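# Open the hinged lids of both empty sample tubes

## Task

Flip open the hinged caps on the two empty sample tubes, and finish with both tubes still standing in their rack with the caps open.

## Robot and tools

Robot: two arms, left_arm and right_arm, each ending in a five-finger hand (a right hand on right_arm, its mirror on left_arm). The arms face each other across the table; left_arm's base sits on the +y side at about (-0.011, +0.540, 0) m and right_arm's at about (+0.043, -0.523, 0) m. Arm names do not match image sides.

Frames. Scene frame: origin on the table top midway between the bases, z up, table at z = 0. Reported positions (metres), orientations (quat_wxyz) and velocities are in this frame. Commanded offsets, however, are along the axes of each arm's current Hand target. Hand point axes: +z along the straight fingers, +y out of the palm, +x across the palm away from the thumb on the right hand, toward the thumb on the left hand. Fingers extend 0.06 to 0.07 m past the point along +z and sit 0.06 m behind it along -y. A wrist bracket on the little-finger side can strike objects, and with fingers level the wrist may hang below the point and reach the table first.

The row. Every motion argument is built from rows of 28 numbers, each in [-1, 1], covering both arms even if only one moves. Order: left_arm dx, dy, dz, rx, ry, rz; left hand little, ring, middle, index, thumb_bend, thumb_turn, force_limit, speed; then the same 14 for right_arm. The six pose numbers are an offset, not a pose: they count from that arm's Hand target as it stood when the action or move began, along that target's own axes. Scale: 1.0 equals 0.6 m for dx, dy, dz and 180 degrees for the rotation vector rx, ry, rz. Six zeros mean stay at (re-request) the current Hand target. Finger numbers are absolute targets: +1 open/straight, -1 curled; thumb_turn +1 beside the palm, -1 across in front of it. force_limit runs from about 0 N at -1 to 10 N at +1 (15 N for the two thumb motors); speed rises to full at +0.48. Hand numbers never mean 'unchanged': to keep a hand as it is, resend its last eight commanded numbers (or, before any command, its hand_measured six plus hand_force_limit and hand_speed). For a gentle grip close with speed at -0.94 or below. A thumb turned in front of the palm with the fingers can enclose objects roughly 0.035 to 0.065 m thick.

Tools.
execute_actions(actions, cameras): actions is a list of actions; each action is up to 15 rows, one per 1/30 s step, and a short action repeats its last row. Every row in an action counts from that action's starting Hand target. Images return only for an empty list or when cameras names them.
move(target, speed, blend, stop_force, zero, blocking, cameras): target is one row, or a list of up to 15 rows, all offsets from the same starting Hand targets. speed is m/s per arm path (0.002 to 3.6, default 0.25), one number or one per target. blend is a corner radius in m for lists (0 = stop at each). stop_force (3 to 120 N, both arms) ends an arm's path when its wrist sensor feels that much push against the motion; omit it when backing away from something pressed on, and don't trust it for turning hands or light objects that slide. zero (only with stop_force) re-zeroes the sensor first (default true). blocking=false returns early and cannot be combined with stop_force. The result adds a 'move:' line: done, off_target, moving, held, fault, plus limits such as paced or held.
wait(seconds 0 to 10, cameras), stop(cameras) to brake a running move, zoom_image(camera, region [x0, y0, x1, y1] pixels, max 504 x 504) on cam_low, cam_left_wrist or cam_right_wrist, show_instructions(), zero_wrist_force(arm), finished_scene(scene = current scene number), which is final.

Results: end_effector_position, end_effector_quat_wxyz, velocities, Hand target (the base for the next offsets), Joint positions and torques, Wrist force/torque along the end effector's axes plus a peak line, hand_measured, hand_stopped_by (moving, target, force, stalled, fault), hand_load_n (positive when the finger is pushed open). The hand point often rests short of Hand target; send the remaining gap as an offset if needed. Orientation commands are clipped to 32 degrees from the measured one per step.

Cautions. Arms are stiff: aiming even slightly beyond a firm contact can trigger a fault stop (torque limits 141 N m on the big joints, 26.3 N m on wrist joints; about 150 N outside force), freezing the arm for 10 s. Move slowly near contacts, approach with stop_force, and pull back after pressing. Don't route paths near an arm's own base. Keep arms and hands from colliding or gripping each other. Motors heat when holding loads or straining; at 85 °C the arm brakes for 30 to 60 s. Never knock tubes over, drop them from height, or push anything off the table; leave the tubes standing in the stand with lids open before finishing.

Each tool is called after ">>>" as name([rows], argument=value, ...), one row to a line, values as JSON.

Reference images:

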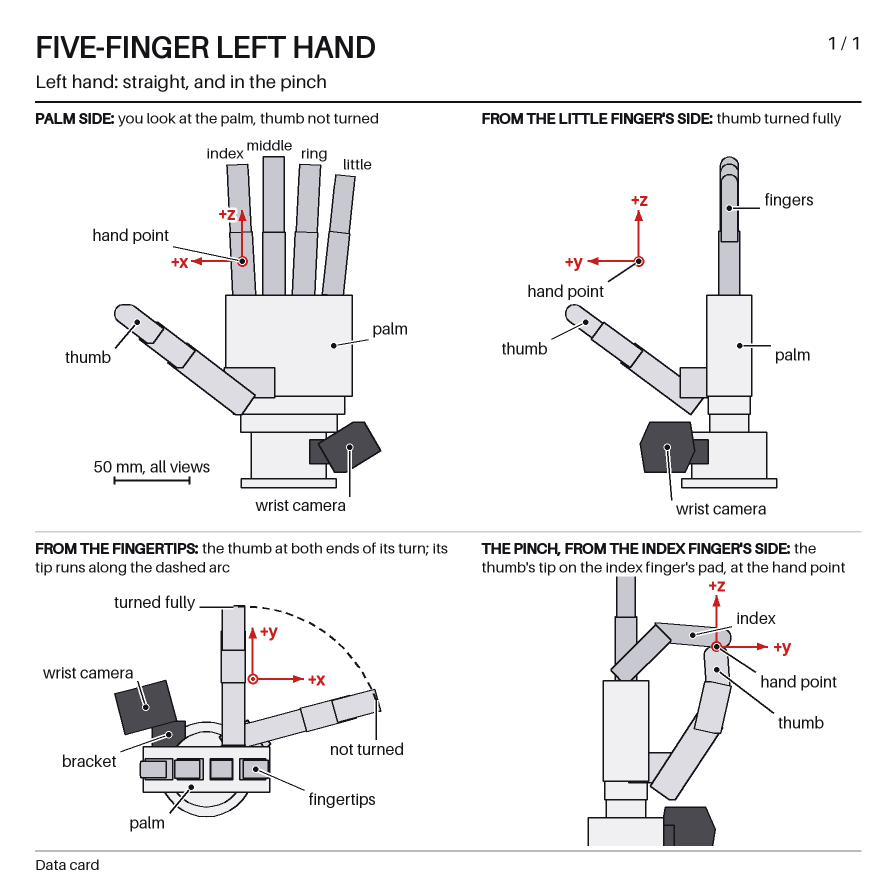

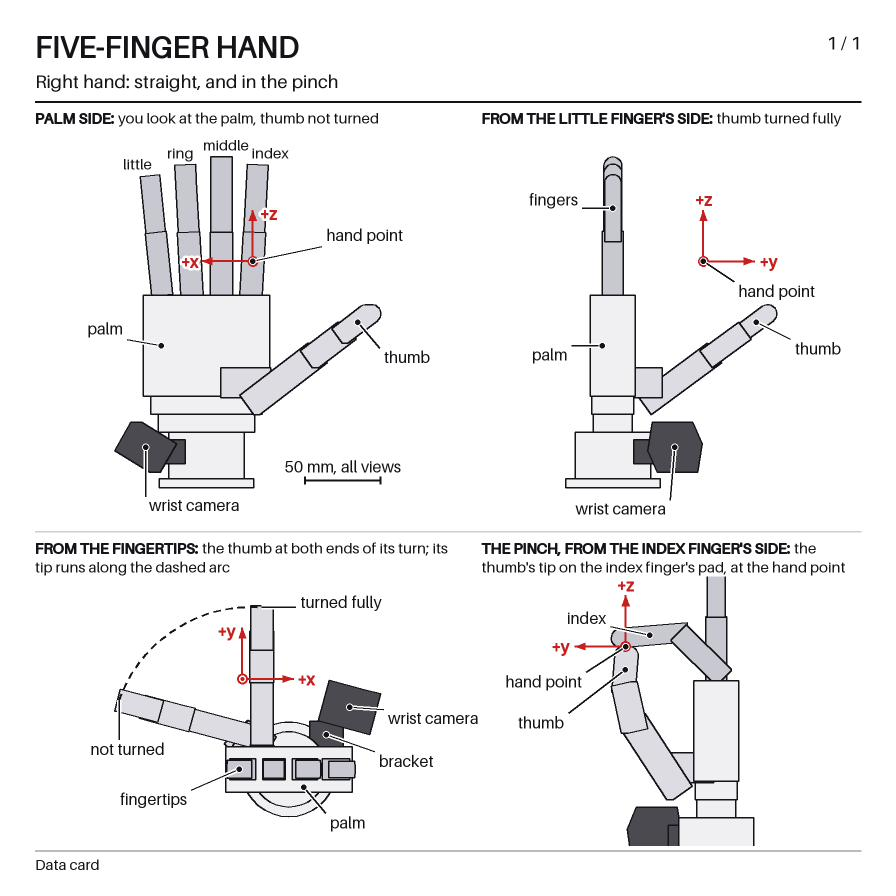

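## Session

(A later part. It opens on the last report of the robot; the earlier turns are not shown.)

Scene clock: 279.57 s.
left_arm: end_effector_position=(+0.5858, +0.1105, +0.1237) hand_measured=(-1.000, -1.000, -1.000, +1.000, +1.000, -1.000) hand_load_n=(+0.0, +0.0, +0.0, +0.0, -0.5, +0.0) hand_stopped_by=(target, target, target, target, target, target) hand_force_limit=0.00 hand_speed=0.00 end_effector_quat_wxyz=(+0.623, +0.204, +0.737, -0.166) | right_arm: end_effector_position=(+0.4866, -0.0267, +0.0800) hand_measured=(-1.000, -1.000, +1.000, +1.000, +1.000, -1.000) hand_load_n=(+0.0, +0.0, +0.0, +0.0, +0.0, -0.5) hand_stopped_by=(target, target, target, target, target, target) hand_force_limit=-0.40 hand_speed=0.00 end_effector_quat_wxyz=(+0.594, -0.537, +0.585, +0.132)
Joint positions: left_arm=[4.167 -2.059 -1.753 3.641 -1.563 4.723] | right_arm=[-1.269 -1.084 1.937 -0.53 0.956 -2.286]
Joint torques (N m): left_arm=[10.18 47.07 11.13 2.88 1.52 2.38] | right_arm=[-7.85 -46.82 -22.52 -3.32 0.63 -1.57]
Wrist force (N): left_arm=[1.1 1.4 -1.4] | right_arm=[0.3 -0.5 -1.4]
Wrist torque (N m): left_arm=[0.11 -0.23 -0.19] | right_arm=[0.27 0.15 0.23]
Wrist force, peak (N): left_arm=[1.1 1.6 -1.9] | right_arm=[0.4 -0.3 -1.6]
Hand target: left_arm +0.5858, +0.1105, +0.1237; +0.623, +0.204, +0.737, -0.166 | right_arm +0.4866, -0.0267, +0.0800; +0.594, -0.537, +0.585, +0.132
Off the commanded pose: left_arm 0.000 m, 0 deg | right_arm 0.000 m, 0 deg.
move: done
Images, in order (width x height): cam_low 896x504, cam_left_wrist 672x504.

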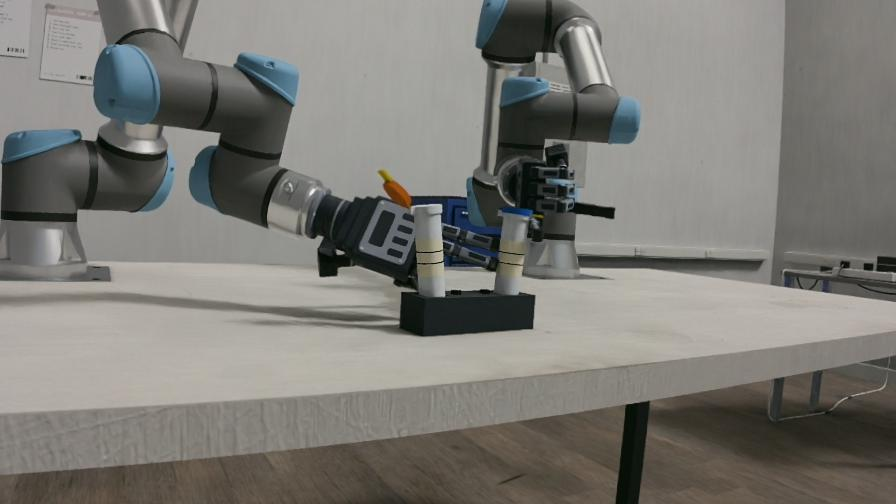

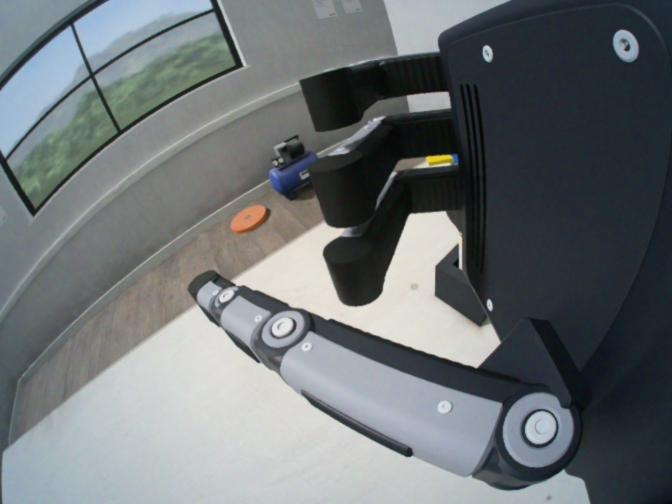

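>>> move([
  [-0.0156,0,-0.0027,0,0,0, -1, -1, -1, 1, 1, -1, 0.0, 0.0, 0,0,0,0,0,0, -1, -1, 1, 1, 1, -1, -0.4, 0.0],
  [-0.0527,-0.0025,-0.0093,0,0,0, -1, -1, -1, 1, 1, -1, 0.0, 0.0, 0,0,0,0,0,0, -1, -1, 1, 1, 1, -1, -0.4, 0.0],
], speed=0.04, stop_force=12, cameras=["all"])

>>> zoom_image(camera="cam_low", region=[370, 160, 600, 340])

Scene clock: 283.43 s.
left_arm: end_effector_position=(+0.5847, +0.1090, +0.1558) hand_measured=(-1.000, -1.000, -1.000, +1.000, +1.000, -1.000) hand_load_n=(+0.0, +0.0, +0.0, +0.0, +0.0, +0.5) hand_stopped_by=(target, target, target, target, target, target) hand_force_limit=0.00 hand_speed=0.00 end_effector_quat_wxyz=(+0.623, +0.204, +0.737, -0.166) | right_arm: end_effector_position=(+0.4866, -0.0267, +0.0800) hand_measured=(-1.000, -1.000, +1.000, +1.000, +1.000, -1.000) hand_load_n=(+0.5, +0.0, +0.5, +0.0, +0.0, +0.0) hand_stopped_by=(target, target, target, target, target, target) hand_force_limit=-0.40 hand_speed=0.00 end_effector_quat_wxyz=(+0.594, -0.537, +0.585, +0.132)
Joint positions: left_arm=[4.163 -2.014 -1.723 3.566 -1.567 4.722] | right_arm=[-1.269 -1.084 1.937 -0.53 0.956 -2.286]
Joint torques (N m): left_arm=[4.36 30.85 11.44 3.47 1.23 -1.9] | right_arm=[-2.68 -38.9 -19.59 -2.64 0.72 -1.32]
Wrist force (N): left_arm=[1.0 1.2 -1.5] | right_arm=[-0.2 -1.5 -2.8]
Wrist torque (N m): left_arm=[0.10 -0.23 -0.18] | right_arm=[0.42 0.13 0.19]
Wrist force, peak (N): left_arm=[4.9 0.9 -1.0] | right_arm=[-0.2 -1.4 -3.2]
Hand target: left_arm +0.5847, +0.1090, +0.1558; +0.623, +0.204, +0.737, -0.166 | right_arm +0.4866, -0.0267, +0.0800; +0.594, -0.537, +0.585, +0.132
Off the commanded pose: left_arm 0.000 m, 0 deg | right_arm 0.000 m, 0 deg.
move: done

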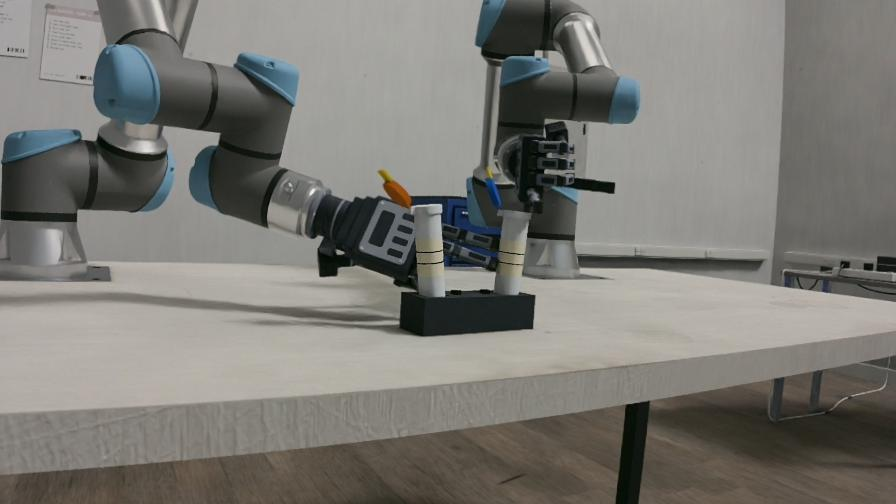

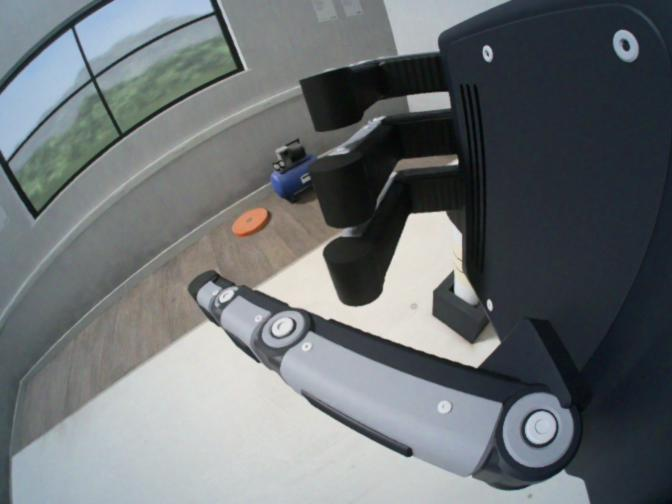

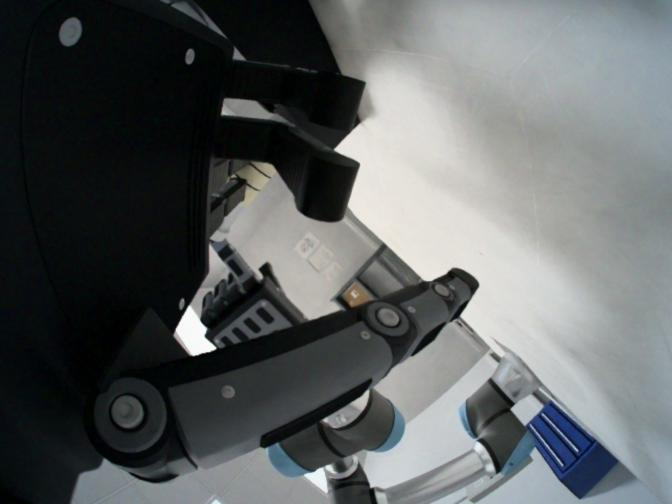

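Scaled by 2.191.

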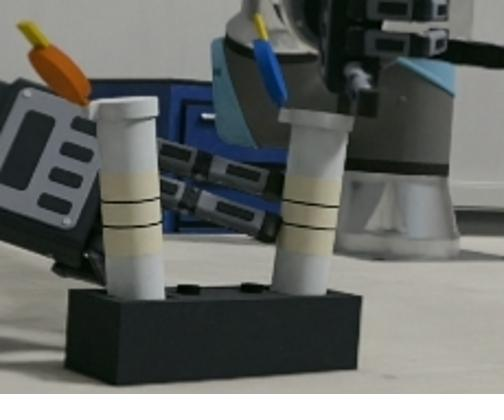

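>>> move([
  [-0.0492,0.0667,-0.0087,0,0,0, -1, -1, -1, 1, 1, -1, 0.0, 0.0, 0.0187,0.0108,-0.0805,0,0,0, -1, -1, 1, 1, 1, -1, -0.4, 0.0],
  [-0.0492,0.2,-0.0087,0,0,0, -1, -1, -1, 1, 1, -1, 0.0, 0.0, 0.1198,-0.0662,-0.2317,0,0,0, -1, -1, 1, 1, 1, -1, -0.4, 0.0],
], speed=[0.06,0.15], blend=[0.01,0], cameras=["all"])

>>> zoom_image(camera="cam_low", region=[370, 160, 600, 340])

>>> zoom_image(camera="cam_right_wrist", region=[180, 60, 420, 300])

Scene clock: 288.10 s.
left_arm: end_effector_position=(+0.6453, +0.2124, +0.1868) hand_measured=(-1.000, -1.000, -1.000, +1.000, +1.000, -1.000) hand_load_n=(+0.0, +0.0, +0.0, +0.0, +0.0, +0.0) hand_stopped_by=(target, target, target, target, target, target) hand_force_limit=0.00 hand_speed=0.00 end_effector_quat_wxyz=(+0.623, +0.204, +0.737, -0.166) | right_arm: end_effector_position=(+0.4610, -0.1860, +0.0751) hand_measured=(-1.000, -1.000, +1.000, +1.000, +1.000, -1.000) hand_load_n=(+0.0, +0.5, +0.0, +0.0, +0.0, -0.5) hand_stopped_by=(target, target, target, target, target, target) hand_force_limit=-0.40 hand_speed=0.00 end_effector_quat_wxyz=(+0.594, -0.536, +0.585, +0.132)
Joint positions: left_arm=[4.41 -1.94 -1.741 3.505 -1.323 4.765] | right_arm=[-1.687 -1.195 2.182 -0.485 0.57 -2.527]
Joint torques (N m): left_arm=[-5.22 31.47 26.99 0.41 -0.31 -2.3] | right_arm=[-6.94 -20.98 -13.21 -2.04 -1.46 0.64]
Wrist force (N): left_arm=[1.3 1.0 -1.3] | right_arm=[-0.5 0.6 1.1]
Wrist torque (N m): left_arm=[0.05 -0.25 -0.24] | right_arm=[0.18 -0.05 0.17]
Wrist force, peak (N): left_arm=[1.4 1.9 -1.4] | right_arm=[-0.2 -1.6 -3.0]
Hand target: left_arm +0.6453, +0.2123, +0.1868; +0.623, +0.204, +0.737, -0.166 | right_arm +0.4610, -0.1861, +0.0752; +0.594, -0.537, +0.585, +0.132
Off the commanded pose: left_arm 0.000 m, 0 deg | right_arm 0.000 m, 0 deg.
move: done

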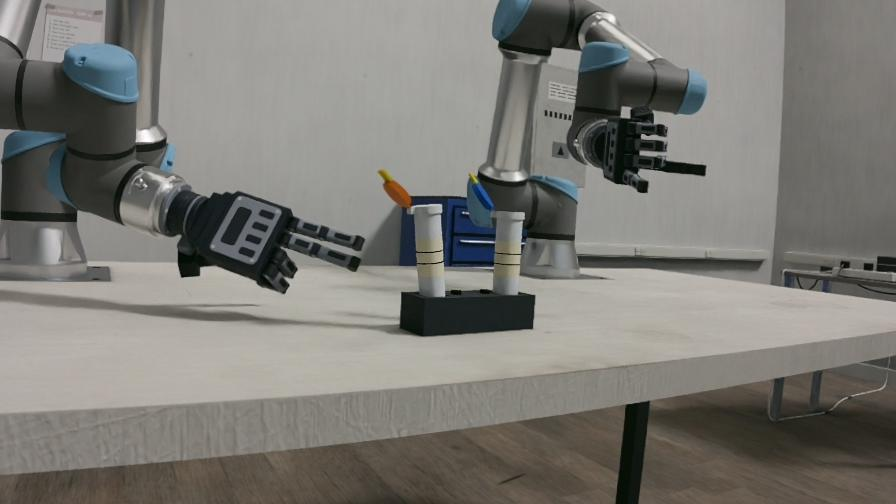

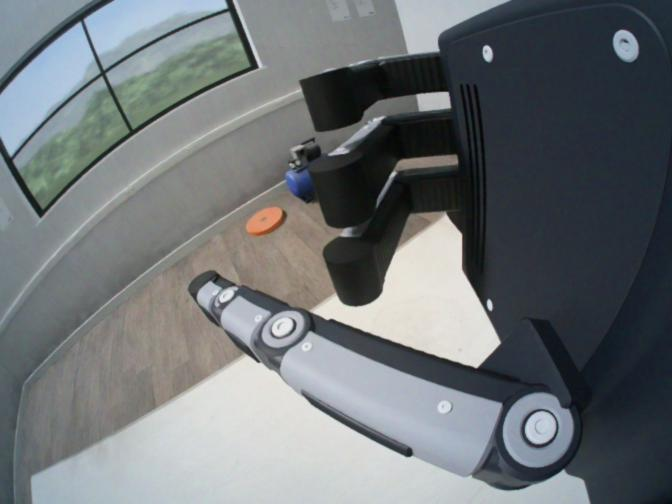

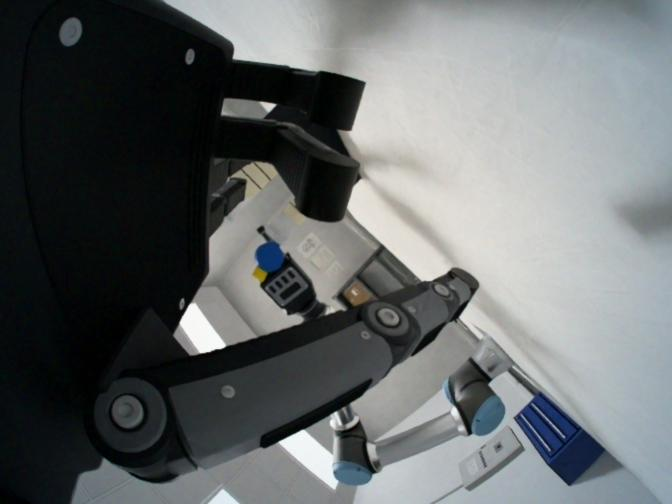

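Scaled by 2.191.

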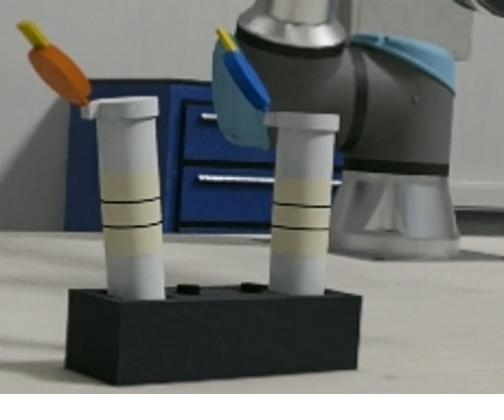

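Scaled by 2.100 from the camera's 672x504 image, which has a finer 960x720 frame.

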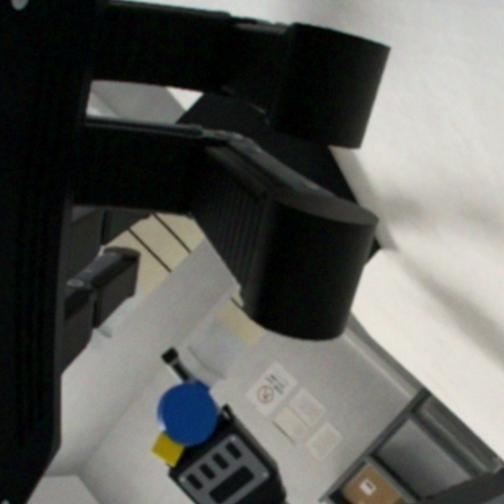

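>>> move(target=[0,0,0,0,0,0, -1, -1, -1, 1, 1, -1, 0.0, 0.0, -0.0273,-0.0062,0.0998,0,0,0, -1, -1, 1, 1, 1, -1, -0.4, 0.0], speed=0.03, stop_force=3.5, cameras=["cam_low","cam_right_wrist"])

>>> zoom_image(camera="cam_low", region=[370, 160, 600, 340])

Scene clock: 294.90 s.
left_arm: end_effector_position=(+0.6453, +0.2123, +0.1868) hand_measured=(-1.000, -1.000, -1.000, +1.000, +1.000, -1.000) hand_load_n=(+0.0, +0.0, +0.0, +0.0, +0.0, +0.0) hand_stopped_by=(target, target, target, target, target, target) hand_force_limit=0.00 hand_speed=0.00 end_effector_quat_wxyz=(+0.623, +0.204, +0.737, -0.166) | right_arm: end_effector_position=(+0.4925, -0.1324, +0.0751) hand_measured=(-1.000, -1.000, +1.000, +1.000, +1.000, -1.000) hand_load_n=(+0.0, +0.0, +0.0, +0.0, +0.0, +0.0) hand_stopped_by=(target, target, target, target, target, target) hand_force_limit=-0.40 hand_speed=0.00 end_effector_quat_wxyz=(+0.594, -0.537, +0.585, +0.132)
Joint positions: left_arm=[4.41 -1.94 -1.741 3.505 -1.323 4.765] | right_arm=[-1.532 -1.136 2.061 -0.516 0.71 -2.413]
Joint torques (N m): left_arm=[-11.21 28.73 27.9 2.55 1.01 -2.36] | right_arm=[-8.95 -43.07 -5.27 -0.12 -2.42 -1.89]
Wrist force (N): left_arm=[1.3 1.0 -1.6] | right_arm=[-0.8 0.3 0.8]
Wrist torque (N m): left_arm=[0.07 -0.27 -0.24] | right_arm=[0.15 0.02 0.08]
Wrist force, peak (N): left_arm=[1.6 0.9 -1.5] | right_arm=[-1.0 0.4 1.3]
Hand target: left_arm +0.6453, +0.2123, +0.1868; +0.623, +0.204, +0.737, -0.166 | right_arm +0.4925, -0.1324, +0.0751; +0.594, -0.537, +0.585, +0.132
Off the commanded pose: left_arm 0.000 m, 0 deg | right_arm 0.000 m, 0 deg.
move: done
Images, in order (width x height): cam_low 896x504, cam_right_wrist 672x504.

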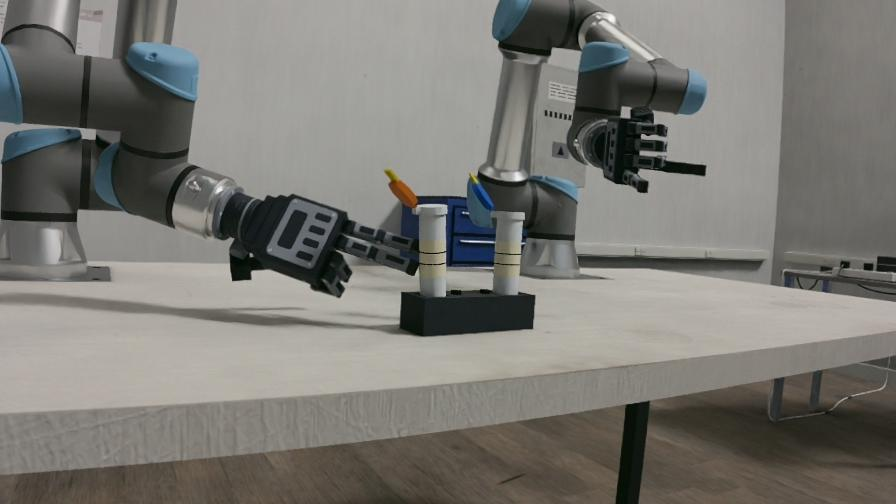

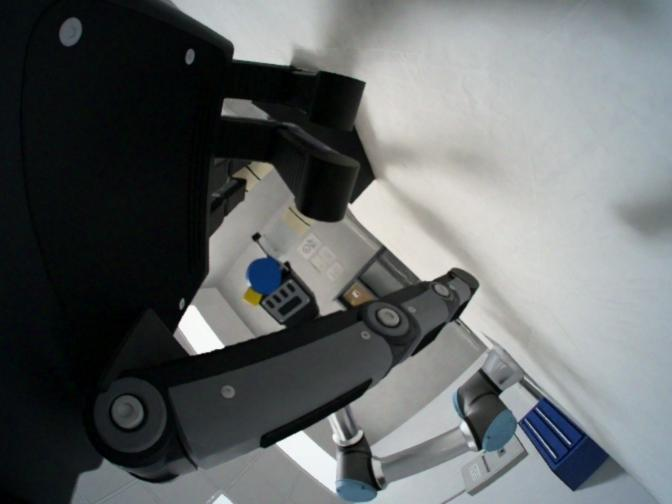

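Scaled by 2.191.

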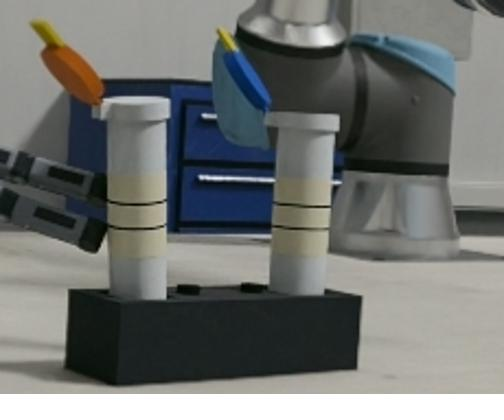

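>>> move(target=[0,0,0,0,0,0, -1, -1, -1, 1, 1, -1, 0.0, 0.0, 0.03,0.017,-0.129,0,0,0, -1, -1, 1, 1, 1, -1, -0.4, 0.0], speed=0.15, cameras=["cam_low"])

>>> zoom_image(camera="cam_low", region=[370, 160, 600, 340])

Scene clock: 296.90 s.
left_arm: end_effector_position=(+0.6453, +0.2123, +0.1868) hand_measured=(-1.000, -1.000, -1.000, +1.000, +1.000, -1.000) hand_load_n=(+0.0, +0.0, +0.0, +0.0, +0.0, +0.0) hand_stopped_by=(target, target, target, target, target, target) hand_force_limit=0.00 hand_speed=0.00 end_effector_quat_wxyz=(+0.623, +0.204, +0.737, -0.166) | right_arm: end_effector_position=(+0.4468, -0.1981, +0.0753) hand_measured=(-1.000, -1.000, +1.000, +1.000, +1.000, -1.000) hand_load_n=(+0.0, +0.0, +0.0, +0.0, +0.0, +0.0) hand_stopped_by=(target, target, target, target, target, target) hand_force_limit=-0.40 hand_speed=0.00 end_effector_quat_wxyz=(+0.594, -0.537, +0.585, +0.132)
Joint positions: left_arm=[4.41 -1.94 -1.741 3.505 -1.323 4.765] | right_arm=[-1.731 -1.216 2.224 -0.473 0.532 -2.568]
Joint torques (N m): left_arm=[-10.1 29 28.03 2.7 0.6 -2.12] | right_arm=[-4.76 -14.77 -4.97 -2.12 -1.01 0.75]
Wrist force (N): left_arm=[1.3 1.2 -1.3] | right_arm=[-0.8 0.5 0.8]
Wrist torque (N m): left_arm=[0.07 -0.25 -0.24] | right_arm=[0.18 -0.01 0.11]
Wrist force, peak (N): left_arm=[1.4 1.1 -1.6] | right_arm=[-1.0 -0.1 2.3]
Hand target: left_arm +0.6453, +0.2123, +0.1868; +0.623, +0.204, +0.737, -0.166 | right_arm +0.4467, -0.1982, +0.0752; +0.594, -0.537, +0.585, +0.132
Off the commanded pose: left_arm 0.000 m, 0 deg | right_arm 0.000 m, 0 deg.
move: done
Images, in order (width x height): cam_low 896x504.

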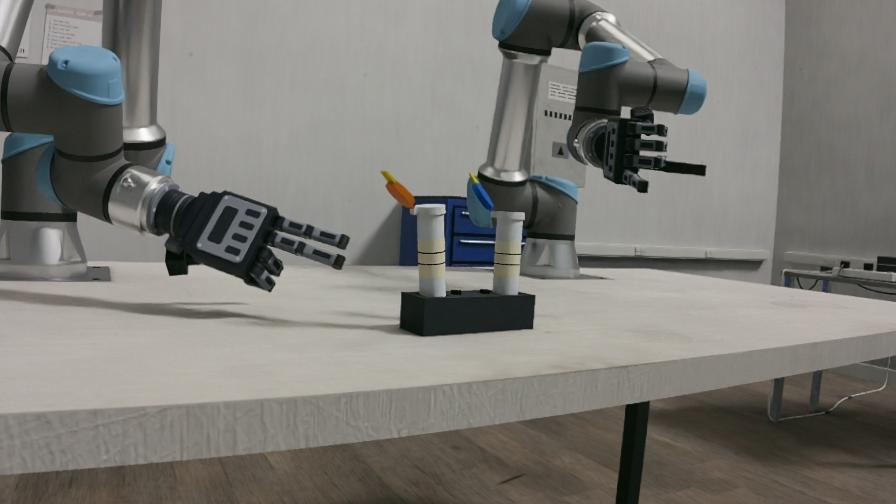

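Scaled by 2.191.

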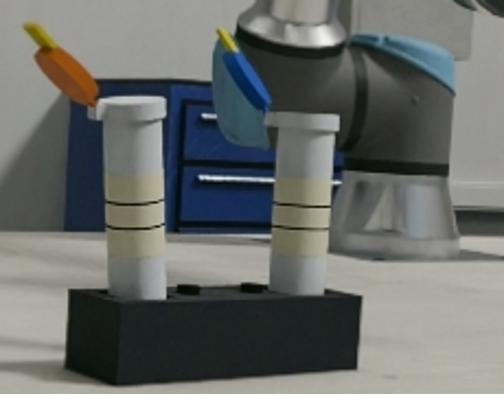

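Both lids are open and both tubes are standing upright in the stand.

>>> finished_scene(scene=1)

The scene is finished: the task was done.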